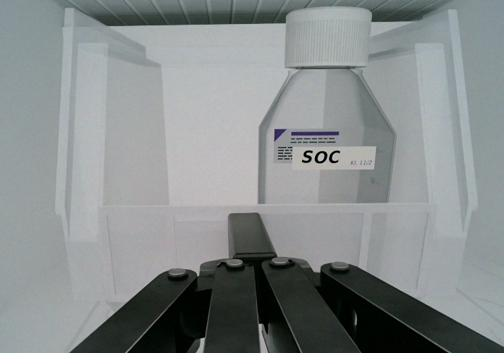

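>>> execute_actions --actions '[{"rows": [[-0.002,0.0001,-0.0002,0.0001,-0.0013,0,-1,-1,-0.5,0,0,0,0,0,0,-1,0,-1],[-0.006,0.0004,-0.0005,0.0002,-0.004,0,-1,-1,-0.5,0,0,0,0,0,0,-1,0,-1],[-0.0107,0.0006,-0.0009,0.0004,-0.0071,0,-1,-1,-0.5,0,0,0,0,0,0,-1,0,-1]], "steps": 20}]'

Scene clock: 208.50 s.
left_arm: end_effector_position=(+0.2969, +0.2119, +0.1521) position_measured=232 object_status=3 end_effector_quat_wxyz=(+0.000, +0.707, +0.000, +0.707) | right_arm: end_effector_position=(-0.1621, -0.1007, +0.3288) position_measured=210 object_status=2 end_effector_quat_wxyz=(-0.431, +0.561, +0.431, +0.561)
Joint positions: left_arm=[0.822 -1.931 -1.078 2.103 -1.025 -0.36 -0.001] | right_arm=[-0.595 0.034 -1.222 -2.574 3.796 0.295 -0.001]
Joint torques (N m): left_arm=[-12.19 -54.08 -36.42 4.62 -2.23 0.7] | right_arm=[11.94 16.68 39.9 -1.98 3.09 0.6]
Wrist force (N, zeroed by zero_wrist_force on left_arm): left_arm=[-2.2 -0.1 1.8] | right_arm=[-3.5 0.1 4.6]
Wrist torque (N m, zeroed by zero_wrist_force on left_arm): left_arm=[0.01 0.47 0.02] | right_arm=[0.38 -1.67 -0.23]
Wrist force, peak (N, zeroed by zero_wrist_force on left_arm): left_arm=[-11.4 -19.3 -151.3] | right_arm=[9.2 14.3 9.1]
Joint targets: left_arm=[0.822 -1.931 -1.078 2.103 -1.025 -0.360 -0.001] | right_arm=[-0.596 0.034 -1.222 -2.574 3.796 0.295 -0.001]
left_rail: position_m=0.822 speed_m_s=0.30 position_status=done
right_rail: position_m=-0.595 position_m_goal=-0.596 speed_m_s=0.30 position_status=done

>>> execute_actions --actions '[{"rows": [[-0.0016,0.0002,-0.0002,0.0001,-0.001,0,-1,-1,-0.5,0,0,0,0,0,0,-1,0,-1],[-0.0064,0.0008,-0.001,0.0005,-0.0043,0,-1,-1,-0.5,0,0,0,0,0,0,-1,0,-1],[-0.0142,0.0017,-0.0022,0.0011,-0.0095,0,-1,-1,-0.5,0,0,0,0,0,0,-1,0,-1],[-0.0245,0.0029,-0.0038,0.0018,-0.0163,0,-1,-1,-0.5,0,0,0,0,0,0,-1,0,-1],[-0.0361,0.0042,-0.0055,0.0027,-0.0241,0,-1,-1,-0.5,0,0,0,0,0,0,-1,0,-1],[-0.0477,0.0056,-0.0073,0.0036,-0.0318,0,-1,-1,-0.5,0,0,0,0,0,0,-1,0,-1],[-0.0593,0.007,-0.0091,0.0044,-0.0396,0,-1,-1,-0.5,0,0,0,0,0,0,-1,0,-1],[-0.0709,0.0083,-0.0109,0.0053,-0.0473,0,-1,-1,-0.5,0,0,0,0,0,0,-1,0,-1],[-0.0825,0.0097,-0.0126,0.0062,-0.0551,0,-1,-1,-0.5,0,0,0,0,0,0,-1,0,-1],[-0.0942,0.011,-0.0144,0.0071,-0.0628,0,-1,-1,-0.5,0,0,0,0,0,0,-1,0,-1],[-0.1045,0.0122,-0.016,0.0078,-0.0697,0,-1,-1,-0.5,0,0,0,0,0,0,-1,0,-1],[-0.1148,0.0135,-0.0176,0.0086,-0.0766,0,-1,-1,-0.5,0,0,0,0,0,0,-1,0,-1],[-0.1226,0.0144,-0.0188,0.0092,-0.0818,0,-1,-1,-0.5,0,0,0,0,0,0,-1,0,-1],[-0.1277,0.015,-0.0196,0.0096,-0.0852,0,-1,-1,-0.5,0,0,0,0,0,0,-1,0,-1],[-0.129,0.0151,-0.0198,0.0097,-0.0861,0,-1,-1,-0.5,0,0,0,0,0,0,-1,0,-1]], "steps": 24}]'

>>> execute_actions --actions '[{"rows": [[-0.0013,-0.0029,-0.0012,0.0031,-0.0009,0,-1,-1,-0.5,0,0,0,0,0,0,-1,0,-1],[-0.0048,-0.0107,-0.0042,0.0114,-0.0032,0,-1,-1,-0.5,0,0,0,0,0,0,-1,0,-1],[-0.0098,-0.0221,-0.0087,0.0234,-0.0065,0,-1,-1,-0.5,0,0,0,0,0,0,-1,0,-1],[-0.0148,-0.0333,-0.0132,0.0353,-0.0098,0,1,-1,0,0,0,0,0,0,0,-1,0,-1],[-0.0198,-0.0447,-0.0177,0.0473,-0.0132,0,1,-1,0,0,0,0,0,0,0,-1,0,-1],[-0.0249,-0.056,-0.0221,0.0593,-0.0165,0,1,-1,0,0,0,0,0,0,0,-1,0,-1],[-0.0299,-0.0673,-0.0266,0.0712,-0.0199,0,1,-1,0,0,0,0,0,0,0,-1,0,-1],[-0.0349,-0.0786,-0.0311,0.0832,-0.0232,0,1,-1,0,0,0,0,0,0,0,-1,0,-1],[-0.0399,-0.0899,-0.0355,0.0951,-0.0266,0,1,-1,0,0,0,0,0,0,0,-1,0,-1],[-0.045,-0.1013,-0.04,0.1071,-0.0299,0,1,-1,0,0,0,0,0,0,0,-1,0,-1],[-0.05,-0.1126,-0.0445,0.1191,-0.0333,0,1,-1,0,0,0,0,0,0,0,-1,0,-1],[-0.055,-0.1239,-0.049,0.1311,-0.0366,0,1,-1,0,0,0,0,0,0,0,-1,0,-1],[-0.059,-0.1329,-0.0525,0.1406,-0.0393,0,1,-1,0,0,0,0,0,0,0,-1,0,-1],[-0.0618,-0.1392,-0.055,0.1473,-0.0411,0,1,-1,0,0,0,0,0,0,0,-1,0,-1],[-0.0628,-0.1414,-0.0559,0.1496,-0.0418,0,1,-1,0,0,0,0,0,0,0,-1,0,-1]], "steps": 45}]' --cameras '["cam_left_wrist"]'

>>> zoom_image --camera "cam_left_wrist" --region '[200, 160, 500, 400]'

Scene clock: 210.87 s.
left_arm: end_effector_position=(+0.1702, +0.2122, +0.1520) position_measured=232 object_status=3 end_effector_quat_wxyz=(+0.000, +0.707, +0.000, +0.707) | right_arm: end_effector_position=(-0.1621, -0.1007, +0.3288) position_measured=210 object_status=2 end_effector_quat_wxyz=(-0.431, +0.561, +0.431, +0.561)
Joint positions: left_arm=[0.822 -2.122 -1.056 2.059 -1.004 -0.551 -0.001] | right_arm=[-0.595 0.034 -1.222 -2.574 3.796 0.295 -0.001]
Joint torques (N m): left_arm=[-12.68 -55.32 -36.26 5.06 -2.28 0.18] | right_arm=[4.97 15.85 32.36 -5.78 3.28 1.02]
Wrist force (N, zeroed by zero_wrist_force on left_arm): left_arm=[-1.5 0.3 1.7] | right_arm=[-3.8 0.0 4.4]
Wrist torque (N m, zeroed by zero_wrist_force on left_arm): left_arm=[0.07 0.33 0.00] | right_arm=[0.38 -1.63 -0.22]
Wrist force, peak (N, zeroed by zero_wrist_force on left_arm): left_arm=[-2.0 -0.2 4.8] | right_arm=[-4.0 0.4 4.8]
Joint targets: left_arm=[0.822 -2.122 -1.056 2.059 -1.003 -0.552 -0.001] | right_arm=[-0.596 0.034 -1.222 -2.574 3.796 0.295 -0.001]
left_rail: position_m=0.822 speed_m_s=0.30 position_status=done
right_rail: position_m=-0.595 position_m_goal=-0.596 speed_m_s=0.30 position_status=done

Scene clock: 212.57 s.
left_arm: end_effector_position=(+0.0999, +0.2117, +0.3300) position_measured=3 object_status=3 end_effector_quat_wxyz=(+0.000, +0.707, +0.001, +0.707) | right_arm: end_effector_position=(-0.1621, -0.1007, +0.3288) position_measured=210 object_status=2 end_effector_quat_wxyz=(-0.431, +0.561, +0.431, +0.561)
Joint positions: left_arm=[0.822 -2.215 -1.265 1.935 -0.671 -0.644 -0.001] | right_arm=[-0.595 0.034 -1.222 -2.574 3.796 0.295 -0.001]
Joint torques (N m): left_arm=[-12.15 -75.48 -49.19 4.9 -2.62 0.47] | right_arm=[1.1 14.33 32.64 -5.57 3.02 0.78]
Wrist force (N, zeroed by zero_wrist_force on left_arm): left_arm=[-1.7 0.3 2.0] | right_arm=[-3.5 -0.2 4.5]
Wrist torque (N m, zeroed by zero_wrist_force on left_arm): left_arm=[0.14 0.41 0.07] | right_arm=[0.35 -1.69 -0.22]
Wrist force, peak (N, zeroed by zero_wrist_force on left_arm): left_arm=[-5.8 -0.5 3.5] | right_arm=[-4.2 -0.3 4.6]
Joint targets: left_arm=[0.822 -2.215 -1.265 1.935 -0.671 -0.644 -0.001] | right_arm=[-0.596 0.034 -1.222 -2.574 3.796 0.295 -0.001]
left_rail: position_m=0.822 speed_m_s=0.30 position_status=done
right_rail: position_m=-0.595 position_m_goal=-0.596 speed_m_s=0.30 position_status=done
camera_calibration:
cam_left_wrist: T_world_to_cam=[[-0.0515076, -0.998554, -0.01539, 0.228565], [-0.339655, 0.0320078, -0.940005, 0.333874], [0.939139, -0.0431901, -0.340812, 0.212671], [0, 0, 0, 1]] pos_world=[-0.0745529, 0.226733, 0.389842]
Images, in order (width x height): cam_left_wrist 672x504.

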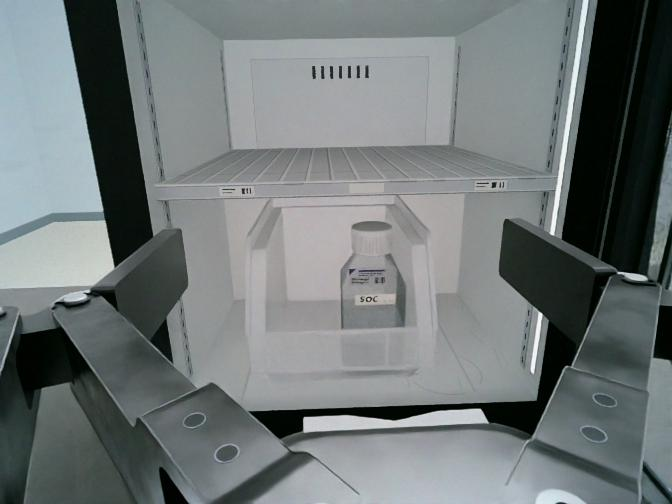

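Scaled by 1.680 from the camera's 672x504 image, which has a finer 960x720 frame.

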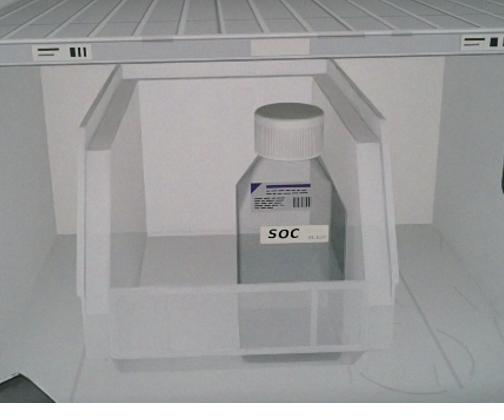

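>>> execute_actions --actions '[{"left_rail": {"position_m": 1.4, "speed_m_s": 0.5}, "steps": 240, "until": {"left_rail": {"position_status": ["!=", "moving"]}}}]' --cameras '["cam_left_wrist", "cam_high"]'

Scene clock: 216.27 s.
left_arm: end_effector_position=(+0.0999, +0.7898, +0.3300) position_measured=3 object_status=3 end_effector_quat_wxyz=(+0.000, +0.707, +0.001, +0.707) | right_arm: end_effector_position=(-0.1621, -0.1007, +0.3288) position_measured=210 object_status=2 end_effector_quat_wxyz=(-0.431, +0.561, +0.431, +0.561)
Joint positions: left_arm=[1.4 -2.215 -1.265 1.935 -0.671 -0.644 -0.001] | right_arm=[-0.595 0.034 -1.222 -2.574 3.796 0.295 -0.001]
Joint torques (N m): left_arm=[-5.86 -67.15 -27.43 3.89 -0.5 0.09] | right_arm=[-7.75 16.89 33.13 -5.38 3.08 0.8]
Wrist force (N, zeroed by zero_wrist_force on left_arm): left_arm=[-1.5 -0.2 1.7] | right_arm=[-3.7 0.1 4.6]
Wrist torque (N m, zeroed by zero_wrist_force on left_arm): left_arm=[0.04 0.36 0.06] | right_arm=[0.42 -1.66 -0.22]
Wrist force, peak (N, zeroed by zero_wrist_force on left_arm): left_arm=[-1.8 -1.2 2.2] | right_arm=[-4.5 0.0 4.5]
Joint targets: left_arm=[1.400 -2.215 -1.265 1.935 -0.671 -0.644 -0.001] | right_arm=[-0.596 0.034 -1.222 -2.574 3.796 0.295 -0.001]
Tool commands: left_gripper/position=+1.0 left_gripper/force_limit=-1.0 left_gripper/speed=+0.0 right_gripper/position=-1.0 right_gripper/force_limit=+0.0 right_gripper/speed=-1.0
left_rail: position_m=1.400 speed_m_s=0.50 position_status=done
right_rail: position_m=-0.595 position_m_goal=-0.596 speed_m_s=0.30 position_status=done
camera_calibration:
cam_left_wrist: T_world_to_cam=[[-0.0515076, -0.998554, -0.01539, 0.805724], [-0.339655, 0.0320078, -0.940005, 0.31534], [0.939139, -0.0431901, -0.340812, 0.237729], [0, 0, 0, 1]] pos_world=[-0.0746529, 0.804733, 0.389842]
Images, in order (width x height): cam_high 672x504, cam_left_wrist 672x504.

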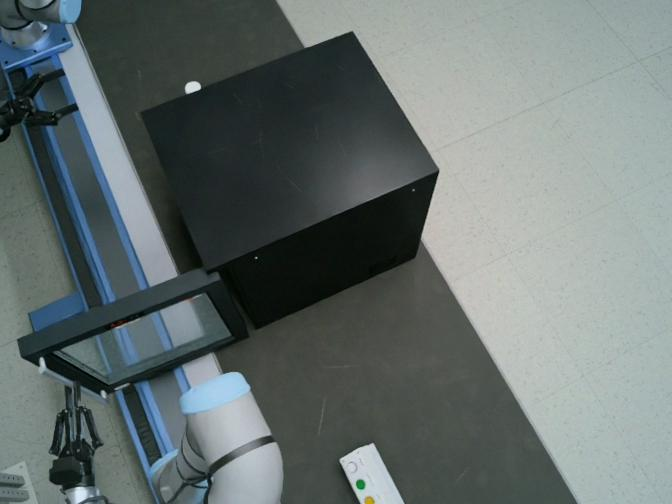

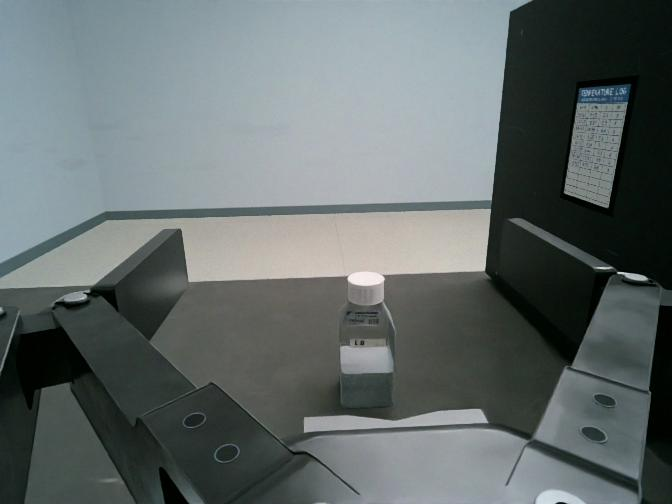

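>>> execute_actions --actions '[{"rows": [[0,0,0,0,0,0,1,-1,0,-0.0054,-0.0037,0.0015,0.001,-0.0024,0,-1,0,-1],[0,0,0,0,0,0,1,-1,0,-0.0185,-0.0127,0.0051,0.0034,-0.0083,0,-1,0,-1],[0,0,0,0,0,0,1,-1,0,-0.0358,-0.0247,0.0099,0.0065,-0.0161,0,-1,0,-1],[0,0,0,0,0,0,1,-1,0,-0.0543,-0.0374,0.015,0.0099,-0.0244,0,-1,0,-1],[0,0,0,0,0,0,1,-1,0,-0.0727,-0.0501,0.0201,0.0132,-0.0327,0,-1,0,-1],[0,0,0,0,0,0,1,-1,0,-0.0901,-0.062,0.0249,0.0164,-0.0405,0,-1,0,-1],[0,0,0,0,0,0,1,-1,0,-0.1086,-0.0748,0.0301,0.0198,-0.0488,0,-1,0,-1],[0,0,0,0,0,0,1,-1,0,-0.1192,-0.0832,0.0343,0.0212,-0.0521,0,-1,0,-1],[0,0,0,0,0,0,1,-1,0,-0.1317,-0.093,0.0391,0.0229,-0.056,0,-1,0,-1],[0,0,0,0,0,0,1,-1,0,-0.1441,-0.1029,0.044,0.0245,-0.0599,0,-1,0,-1],[0,0,0,0,0,0,1,-1,0,-0.1565,-0.1127,0.0489,0.0262,-0.0638,0,-1,0,-1],[0,0,0,0,0,0,1,-1,0,-0.169,-0.1225,0.0538,0.0279,-0.0677,0,-1,0,-1],[0,0,0,0,0,0,1,-1,0,-0.1814,-0.1324,0.0587,0.0296,-0.0716,0,-1,0,-1],[0,0,0,0,0,0,1,-1,0,-0.1921,-0.1408,0.0629,0.031,-0.0749,0,-1,0,-1],[0,0,0,0,0,0,1,-1,0,-0.1974,-0.145,0.065,0.0317,-0.0766,0,-1,0,-1]], "steps": 26}]'

Scene clock: 219.57 s.
left_arm: end_effector_position=(+0.0999, +0.7898, +0.3300) position_measured=3 object_status=3 end_effector_quat_wxyz=(+0.000, +0.707, +0.001, +0.707) | right_arm: end_effector_position=(-0.1629, -0.0228, +0.3293) position_measured=210 object_status=2 end_effector_quat_wxyz=(-0.396, +0.586, +0.396, +0.586)
Joint positions: left_arm=[1.4 -2.215 -1.265 1.935 -0.671 -0.644 -0.001] | right_arm=[-0.595 -0.258 -1.437 -2.429 3.867 0.125 -0.001]
Joint torques (N m): left_arm=[4.4 -54.45 -27.96 0.49 2.49 0.06] | right_arm=[-25.49 10.15 40.69 2.62 -3.42 0.71]
Wrist force (N, zeroed by zero_wrist_force on left_arm): left_arm=[-1.4 0.2 1.6] | right_arm=[-0.9 -1.7 2.6]
Wrist torque (N m, zeroed by zero_wrist_force on left_arm): left_arm=[0.12 0.35 0.07] | right_arm=[-0.16 -1.35 0.06]
Wrist force, peak (N, zeroed by zero_wrist_force on left_arm): left_arm=[-2.0 0.1 2.3] | right_arm=[-39.7 26.9 11.2]
Joint targets: left_arm=[1.400 -2.215 -1.265 1.935 -0.671 -0.644 -0.001] | right_arm=[-0.596 -0.258 -1.437 -2.429 3.867 0.125 -0.001]
left_rail: position_m=1.400 speed_m_s=0.50 position_status=done
right_rail: position_m=-0.595 position_m_goal=-0.596 speed_m_s=0.30 position_status=done

>>> execute_actions --actions '[{"rows": [[0,0,0,0,0,0,1,-1,0,-0.0037,-0.003,0.0018,0.0003,-0.0009,0,-1,0,-1],[0,0,0,0,0,0,1,-1,0,-0.0126,-0.0104,0.006,0.0009,-0.003,0,-1,0,-1],[0,0,0,0,0,0,1,-1,0,-0.0244,-0.0201,0.0117,0.0017,-0.0059,0,-1,0,-1],[0,0,0,0,0,0,1,-1,0,-0.0369,-0.0305,0.0177,0.0026,-0.0089,0,-1,0,-1],[0,0,0,0,0,0,1,-1,0,-0.0495,-0.0408,0.0238,0.0035,-0.0119,0,-1,0,-1],[0,0,0,0,0,0,1,-1,0,-0.0613,-0.0506,0.0294,0.0043,-0.0148,0,-1,0,-1],[0,0,0,0,0,0,1,-1,0,-0.0738,-0.061,0.0355,0.0052,-0.0178,0,-1,0,-1],[0,0,0,0,0,0,1,-1,0,-0.0815,-0.0674,0.0397,0.0052,-0.0191,0,-1,0,-1],[0,0,0,0,0,0,1,-1,0,-0.0904,-0.0749,0.0447,0.0052,-0.0207,0,-1,0,-1],[0,0,0,0,0,0,1,-1,0,-0.0993,-0.0823,0.0497,0.0052,-0.0222,0,-1,0,-1],[0,0,0,0,0,0,1,-1,0,-0.1082,-0.0898,0.0546,0.0052,-0.0238,0,-1,0,-1],[0,0,0,0,0,0,1,-1,0,-0.1172,-0.0973,0.0596,0.0052,-0.0253,0,-1,0,-1],[0,0,0,0,0,0,1,-1,0,-0.1261,-0.1048,0.0646,0.0052,-0.0269,0,-1,0,-1],[0,0,0,0,0,0,1,-1,0,-0.1337,-0.1112,0.0689,0.0052,-0.0282,0,-1,0,-1],[0,0,0,0,0,0,1,-1,0,-0.1376,-0.1144,0.071,0.0053,-0.0289,0,-1,0,-1]], "steps": 26}]'

Scene clock: 221.53 s.
left_arm: end_effector_position=(+0.0999, +0.7898, +0.3300) position_measured=3 object_status=3 end_effector_quat_wxyz=(+0.000, +0.707, +0.001, +0.707) | right_arm: end_effector_position=(-0.1509, +0.0540, +0.3294) position_measured=210 object_status=2 end_effector_quat_wxyz=(-0.354, +0.612, +0.354, +0.612)
Joint positions: left_arm=[1.4 -2.215 -1.265 1.935 -0.671 -0.644 -0.001] | right_arm=[-0.595 -0.462 -1.606 -2.272 3.878 0.061 -0.001]
Joint torques (N m): left_arm=[6.2 -53.41 -27.67 -0.86 2.48 0.12] | right_arm=[-22.7 27.17 39.15 2.97 -4.01 0.92]
Wrist force (N, zeroed by zero_wrist_force on left_arm): left_arm=[-1.7 0.1 1.7] | right_arm=[2.3 -1.5 1.8]
Wrist torque (N m, zeroed by zero_wrist_force on left_arm): left_arm=[0.12 0.41 0.07] | right_arm=[-0.23 -1.11 0.03]
Wrist force, peak (N, zeroed by zero_wrist_force on left_arm): left_arm=[-1.4 0.1 2.4] | right_arm=[-22.7 10.3 4.9]
Joint targets: left_arm=[1.400 -2.215 -1.265 1.935 -0.671 -0.644 -0.001] | right_arm=[-0.596 -0.462 -1.606 -2.272 3.878 0.061 -0.001]
left_rail: position_m=1.400 speed_m_s=0.50 position_status=done
right_rail: position_m=-0.595 position_m_goal=-0.596 speed_m_s=0.30 position_status=done

>>> execute_actions --actions '[{"rows": [[0,0,0,0,0,0,1,-1,0,-0.0028,-0.0027,0.002,-0.0002,0.0001,0,-1,0,-1],[0,0,0,0,0,0,1,-1,0,-0.0097,-0.0093,0.0069,-0.0007,0.0002,0,-1,0,-1],[0,0,0,0,0,0,1,-1,0,-0.0188,-0.0181,0.0134,-0.0013,0.0004,0,-1,0,-1],[0,0,0,0,0,0,1,-1,0,-0.0285,-0.0274,0.0203,-0.002,0.0006,0,-1,0,-1],[0,0,0,0,0,0,1,-1,0,-0.0382,-0.0367,0.0272,-0.0027,0.0009,0,-1,0,-1],[0,0,0,0,0,0,1,-1,0,-0.0473,-0.0455,0.0337,-0.0034,0.0011,0,-1,0,-1],[0,0,0,0,0,0,1,-1,0,-0.057,-0.0548,0.0406,-0.0041,0.0013,0,-1,0,-1],[0,0,0,0,0,0,1,-1,0,-0.0631,-0.0601,0.0449,-0.0048,0.001,0,-1,0,-1],[0,0,0,0,0,0,1,-1,0,-0.0702,-0.0664,0.0499,-0.0057,0.0006,0,-1,0,-1],[0,0,0,0,0,0,1,-1,0,-0.0774,-0.0726,0.0549,-0.0065,0.0003,0,-1,0,-1],[0,0,0,0,0,0,1,-1,0,-0.0845,-0.0789,0.06,-0.0074,-0.0001,0,-1,0,-1],[0,0,0,0,0,0,1,-1,0,-0.0916,-0.0852,0.065,-0.0083,-0.0004,0,-1,0,-1],[0,0,0,0,0,0,1,-1,0,-0.0987,-0.0914,0.0701,-0.0091,-0.0008,0,-1,0,-1],[0,0,0,0,0,0,1,-1,0,-0.1049,-0.0968,0.0744,-0.0099,-0.0011,0,-1,0,-1],[0,0,0,0,0,0,1,-1,0,-0.1079,-0.0995,0.0765,-0.0103,-0.0012,0,-1,0,-1]], "steps": 26}]'

>>> execute_actions --actions '[{"rows": [[0,0,0,0,0,0,1,-1,0,-0.0023,-0.0021,0.0018,-0.0004,0,0,-1,0,-1],[0,0,0,0,0,0,1,-1,0,-0.008,-0.0071,0.0062,-0.0014,0,0,-1,0,-1],[0,0,0,0,0,0,1,-1,0,-0.0155,-0.0138,0.0119,-0.0028,0.0001,0,-1,0,-1],[0,0,0,0,0,0,1,-1,0,-0.0234,-0.0209,0.0181,-0.0042,0.0001,0,-1,0,-1],[0,0,0,0,0,0,1,-1,0,-0.0314,-0.028,0.0243,-0.0056,0.0001,0,-1,0,-1],[0,0,0,0,0,0,1,-1,0,-0.0389,-0.0347,0.0301,-0.0069,0.0001,0,-1,0,-1],[0,0,0,0,0,0,1,-1,0,-0.0469,-0.0418,0.0362,-0.0084,0.0002,0,-1,0,-1],[0,0,0,0,0,0,1,-1,0,-0.0528,-0.0474,0.0413,-0.0097,0.0009,0,-1,0,-1],[0,0,0,0,0,0,1,-1,0,-0.0598,-0.0539,0.0472,-0.0113,0.0018,0,-1,0,-1],[0,0,0,0,0,0,1,-1,0,-0.0667,-0.0604,0.0531,-0.0129,0.0027,0,-1,0,-1],[0,0,0,0,0,0,1,-1,0,-0.0737,-0.0669,0.059,-0.0144,0.0035,0,-1,0,-1],[0,0,0,0,0,0,1,-1,0,-0.0806,-0.0734,0.0649,-0.016,0.0044,0,-1,0,-1],[0,0,0,0,0,0,1,-1,0,-0.0876,-0.0799,0.0708,-0.0176,0.0053,0,-1,0,-1],[0,0,0,0,0,0,1,-1,0,-0.0935,-0.0854,0.0759,-0.0189,0.006,0,-1,0,-1],[0,0,0,0,0,0,1,-1,0,-0.0965,-0.0882,0.0784,-0.0196,0.0064,0,-1,0,-1]], "steps": 26}]' --cameras '["cam_right_wrist", "cam_high"]'

Scene clock: 224.33 s.
left_arm: end_effector_position=(+0.0999, +0.7898, +0.3300) position_measured=3 object_status=3 end_effector_quat_wxyz=(+0.000, +0.707, +0.001, +0.707) | right_arm: end_effector_position=(-0.1261, +0.1275, +0.3292) position_measured=210 object_status=2 end_effector_quat_wxyz=(-0.305, +0.638, +0.305, +0.638)
Joint positions: left_arm=[1.4 -2.215 -1.265 1.935 -0.671 -0.644 -0.001] | right_arm=[-0.595 -0.622 -1.753 -2.102 3.855 0.058 -0.001]
Joint torques (N m): left_arm=[7.35 -54.42 -27.91 -0.81 2.68 -0.44] | right_arm=[-25.26 36.25 32.34 -4.87 -2.1 0.98]
Wrist force (N, zeroed by zero_wrist_force on left_arm): left_arm=[-1.6 -0.2 2.2] | right_arm=[15.1 -6.4 0.4]
Wrist torque (N m, zeroed by zero_wrist_force on left_arm): left_arm=[0.04 0.38 0.07] | right_arm=[-0.27 -0.80 -0.04]
Wrist force, peak (N, zeroed by zero_wrist_force on left_arm): left_arm=[-1.8 0.5 2.3] | right_arm=[15.1 -6.4 0.4]
Joint targets: left_arm=[1.400 -2.215 -1.265 1.935 -0.671 -0.644 -0.001] | right_arm=[-0.596 -0.622 -1.754 -2.102 3.855 0.058 -0.001]
left_rail: position_m=1.400 speed_m_s=0.50 position_status=done
right_rail: position_m=-0.595 position_m_goal=-0.596 speed_m_s=0.30 position_status=done

Scene clock: 225.40 s.
left_arm: end_effector_position=(+0.0999, +0.7898, +0.3300) position_measured=3 object_status=3 end_effector_quat_wxyz=(+0.000, +0.707, +0.001, +0.707) | right_arm: end_effector_position=(-0.0860, +0.1992, +0.3288) position_measured=210 object_status=2 end_effector_quat_wxyz=(-0.254, +0.660, +0.254, +0.660)
Joint positions: left_arm=[1.4 -2.215 -1.265 1.935 -0.671 -0.644 -0.001] | right_arm=[-0.595 -0.765 -1.884 -1.928 3.812 0.072 -0.001]
Joint torques (N m): left_arm=[5.3 -54.17 -28.37 -1.09 2.61 -0.27] | right_arm=[-32.02 33.91 19.96 -5.75 11.25 1.23]
Wrist force (N, zeroed by zero_wrist_force on left_arm): left_arm=[-1.5 0.2 1.9] | right_arm=[34.5 -17.6 -1.4]
Wrist torque (N m, zeroed by zero_wrist_force on left_arm): left_arm=[0.12 0.36 0.07] | right_arm=[0.09 -0.48 -0.12]
Wrist force, peak (N, zeroed by zero_wrist_force on left_arm): left_arm=[-2.2 0.1 1.9] | right_arm=[34.5 -17.6 -1.4]
Joint targets: left_arm=[1.400 -2.215 -1.265 1.935 -0.671 -0.644 -0.001] | right_arm=[-0.596 -0.765 -1.884 -1.927 3.812 0.072 -0.001]
left_rail: position_m=1.400 speed_m_s=0.50 position_status=done
right_rail: position_m=-0.595 position_m_goal=-0.596 speed_m_s=0.30 position_status=done
camera_calibration:
cam_right_wrist: T_world_to_cam=[[0.693159, -0.719796, -0.0377427, 0.236498], [-0.266921, -0.207698, -0.941071, 0.335126], [0.66954, 0.662386, -0.336097, 0.220699], [0, 0, 0, 1]] pos_world=[-0.222246, 0.0936476, 0.398479]
Images, in order (width x height): cam_high 672x504, cam_right_wrist 672x504.

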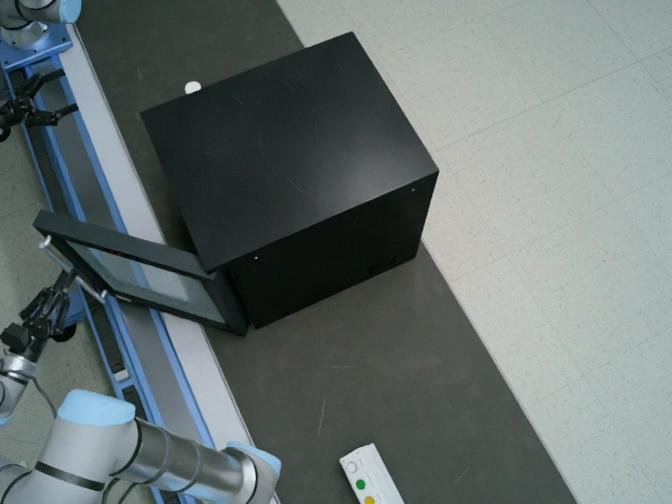

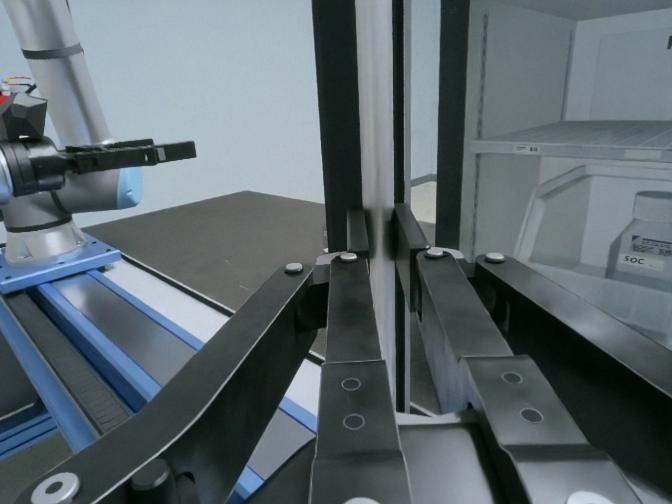

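>>> execute_actions --actions '[{"rows": [[0,0,0,0,0,0,1,-1,0,-0.002,-0.0021,0.0021,-0.0007,0.0006,0,-1,0,-1],[0,0,0,0,0,0,1,-1,0,-0.0069,-0.0072,0.0072,-0.0023,0.0021,0,-1,0,-1],[0,0,0,0,0,0,1,-1,0,-0.0134,-0.0141,0.0139,-0.0045,0.0041,0,-1,0,-1],[0,0,0,0,0,0,1,-1,0,-0.0202,-0.0213,0.0211,-0.0069,0.0062,0,-1,0,-1],[0,0,0,0,0,0,1,-1,0,-0.0271,-0.0285,0.0282,-0.0092,0.0082,0,-1,0,-1],[0,0,0,0,0,0,1,-1,0,-0.0336,-0.0353,0.035,-0.0114,0.0102,0,-1,0,-1],[0,0,0,0,0,0,1,-1,0,-0.0405,-0.0426,0.0421,-0.0137,0.0123,0,-1,0,-1],[0,0,0,0,0,0,1,-1,0,-0.0451,-0.0475,0.0472,-0.0155,0.0139,0,-1,0,-1],[0,0,0,0,0,0,1,-1,0,-0.0506,-0.0532,0.0531,-0.0176,0.0158,0,-1,0,-1],[0,0,0,0,0,0,1,-1,0,-0.056,-0.059,0.0591,-0.0197,0.0177,0,-1,0,-1],[0,0,0,0,0,0,1,-1,0,-0.0614,-0.0647,0.065,-0.0219,0.0196,0,-1,0,-1],[0,0,0,0,0,0,1,-1,0,-0.0668,-0.0705,0.0709,-0.024,0.0214,0,-1,0,-1],[0,0,0,0,0,0,1,-1,0,-0.0723,-0.0762,0.0768,-0.0261,0.0233,0,-1,0,-1],[0,0,0,0,0,0,1,-1,0,-0.0769,-0.0811,0.0819,-0.0279,0.0249,0,-1,0,-1],[0,0,0,0,0,0,1,-1,0,-0.0793,-0.0836,0.0845,-0.0288,0.0257,0,-1,0,-1]], "steps": 26}]'

>>> execute_actions --actions '[{"rows": [[0,0,0,0,0,0,1,-1,0,-0.0019,-0.002,0.0021,-0.0008,0.0007,0,-1,0,-1],[0,0,0,0,0,0,1,-1,0,-0.0063,-0.0069,0.0072,-0.0027,0.0024,0,-1,0,-1],[0,0,0,0,0,0,1,-1,0,-0.0123,-0.0133,0.014,-0.0051,0.0047,0,-1,0,-1],[0,0,0,0,0,0,1,-1,0,-0.0187,-0.0202,0.0212,-0.0078,0.0072,0,-1,0,-1],[0,0,0,0,0,0,1,-1,0,-0.025,-0.027,0.0284,-0.0104,0.0096,0,-1,0,-1],[0,0,0,0,0,0,1,-1,0,-0.031,-0.0335,0.0352,-0.0129,0.0119,0,-1,0,-1],[0,0,0,0,0,0,1,-1,0,-0.0374,-0.0403,0.0424,-0.0156,0.0144,0,-1,0,-1],[0,0,0,0,0,0,1,-1,0,-0.0417,-0.045,0.0475,-0.0176,0.0162,0,-1,0,-1],[0,0,0,0,0,0,1,-1,0,-0.0468,-0.0505,0.0535,-0.0199,0.0183,0,-1,0,-1],[0,0,0,0,0,0,1,-1,0,-0.0519,-0.0559,0.0594,-0.0222,0.0204,0,-1,0,-1],[0,0,0,0,0,0,1,-1,0,-0.0569,-0.0614,0.0654,-0.0245,0.0225,0,-1,0,-1],[0,0,0,0,0,0,1,-1,0,-0.062,-0.0668,0.0713,-0.0268,0.0246,0,-1,0,-1],[0,0,0,0,0,0,1,-1,0,-0.0671,-0.0723,0.0772,-0.0291,0.0268,0,-1,0,-1],[0,0,0,0,0,0,1,-1,0,-0.0715,-0.0769,0.0823,-0.0311,0.0286,0,-1,0,-1],[0,0,0,0,0,0,1,-1,0,-0.0736,-0.0793,0.0849,-0.032,0.0295,0,-1,0,-1]], "steps": 26}]'

Scene clock: 227.53 s.
left_arm: end_effector_position=(+0.0999, +0.7898, +0.3300) position_measured=3 object_status=3 end_effector_quat_wxyz=(+0.000, +0.707, +0.001, +0.707) | right_arm: end_effector_position=(-0.0400, +0.2589, +0.3303) position_measured=210 object_status=2 end_effector_quat_wxyz=(-0.195, +0.680, +0.195, +0.680)
Joint positions: left_arm=[1.4 -2.215 -1.265 1.935 -0.671 -0.644 -0.001] | right_arm=[-0.595 -0.882 -2.008 -1.74 3.748 0.129 -0.001]
Joint torques (N m): left_arm=[9.35 -51.54 -28.09 -1.02 2.36 -0.32] | right_arm=[-21.35 73.68 48.95 -4.88 4.34 0.69]
Wrist force (N, zeroed by zero_wrist_force on left_arm): left_arm=[-1.5 -0.1 2.1] | right_arm=[-7.1 0.7 3.4]
Wrist torque (N m, zeroed by zero_wrist_force on left_arm): left_arm=[0.06 0.36 0.07] | right_arm=[0.02 -1.35 0.05]
Wrist force, peak (N, zeroed by zero_wrist_force on left_arm): left_arm=[-1.6 0.3 2.4] | right_arm=[35.7 -19.0 -1.6]
Joint targets: left_arm=[1.400 -2.215 -1.265 1.935 -0.671 -0.644 -0.001] | right_arm=[-0.596 -0.883 -2.008 -1.740 3.748 0.129 -0.001]
left_rail: position_m=1.400 speed_m_s=0.50 position_status=done
right_rail: position_m=-0.595 position_m_goal=-0.596 speed_m_s=0.30 position_status=done

Scene clock: 228.60 s.
left_arm: end_effector_position=(+0.0999, +0.7898, +0.3300) position_measured=3 object_status=3 end_effector_quat_wxyz=(+0.000, +0.707, +0.001, +0.707) | right_arm: end_effector_position=(+0.0156, +0.3091, +0.3303) position_measured=210 object_status=2 end_effector_quat_wxyz=(-0.135, +0.694, +0.135, +0.694)
Joint positions: left_arm=[1.4 -2.215 -1.265 1.935 -0.671 -0.644 -0.001] | right_arm=[-0.595 -0.991 -2.125 -1.551 3.677 0.195 -0.001]
Joint torques (N m): left_arm=[8.58 -53.45 -27.63 -0.82 2.44 -0.02] | right_arm=[-21.06 78.3 46.18 -5.52 6.19 0.84]
Wrist force (N, zeroed by zero_wrist_force on left_arm): left_arm=[-1.6 0.2 1.9] | right_arm=[0.1 -3.7 3.1]
Wrist torque (N m, zeroed by zero_wrist_force on left_arm): left_arm=[0.13 0.38 0.07] | right_arm=[0.32 -1.35 -0.01]
Wrist force, peak (N, zeroed by zero_wrist_force on left_arm): left_arm=[-1.8 -0.2 2.2] | right_arm=[-0.3 -8.9 5.4]
Joint targets: left_arm=[1.400 -2.215 -1.265 1.935 -0.671 -0.644 -0.001] | right_arm=[-0.596 -0.992 -2.126 -1.551 3.677 0.195 -0.001]
left_rail: position_m=1.400 speed_m_s=0.50 position_status=done
right_rail: position_m=-0.595 position_m_goal=-0.596 speed_m_s=0.30 position_status=done


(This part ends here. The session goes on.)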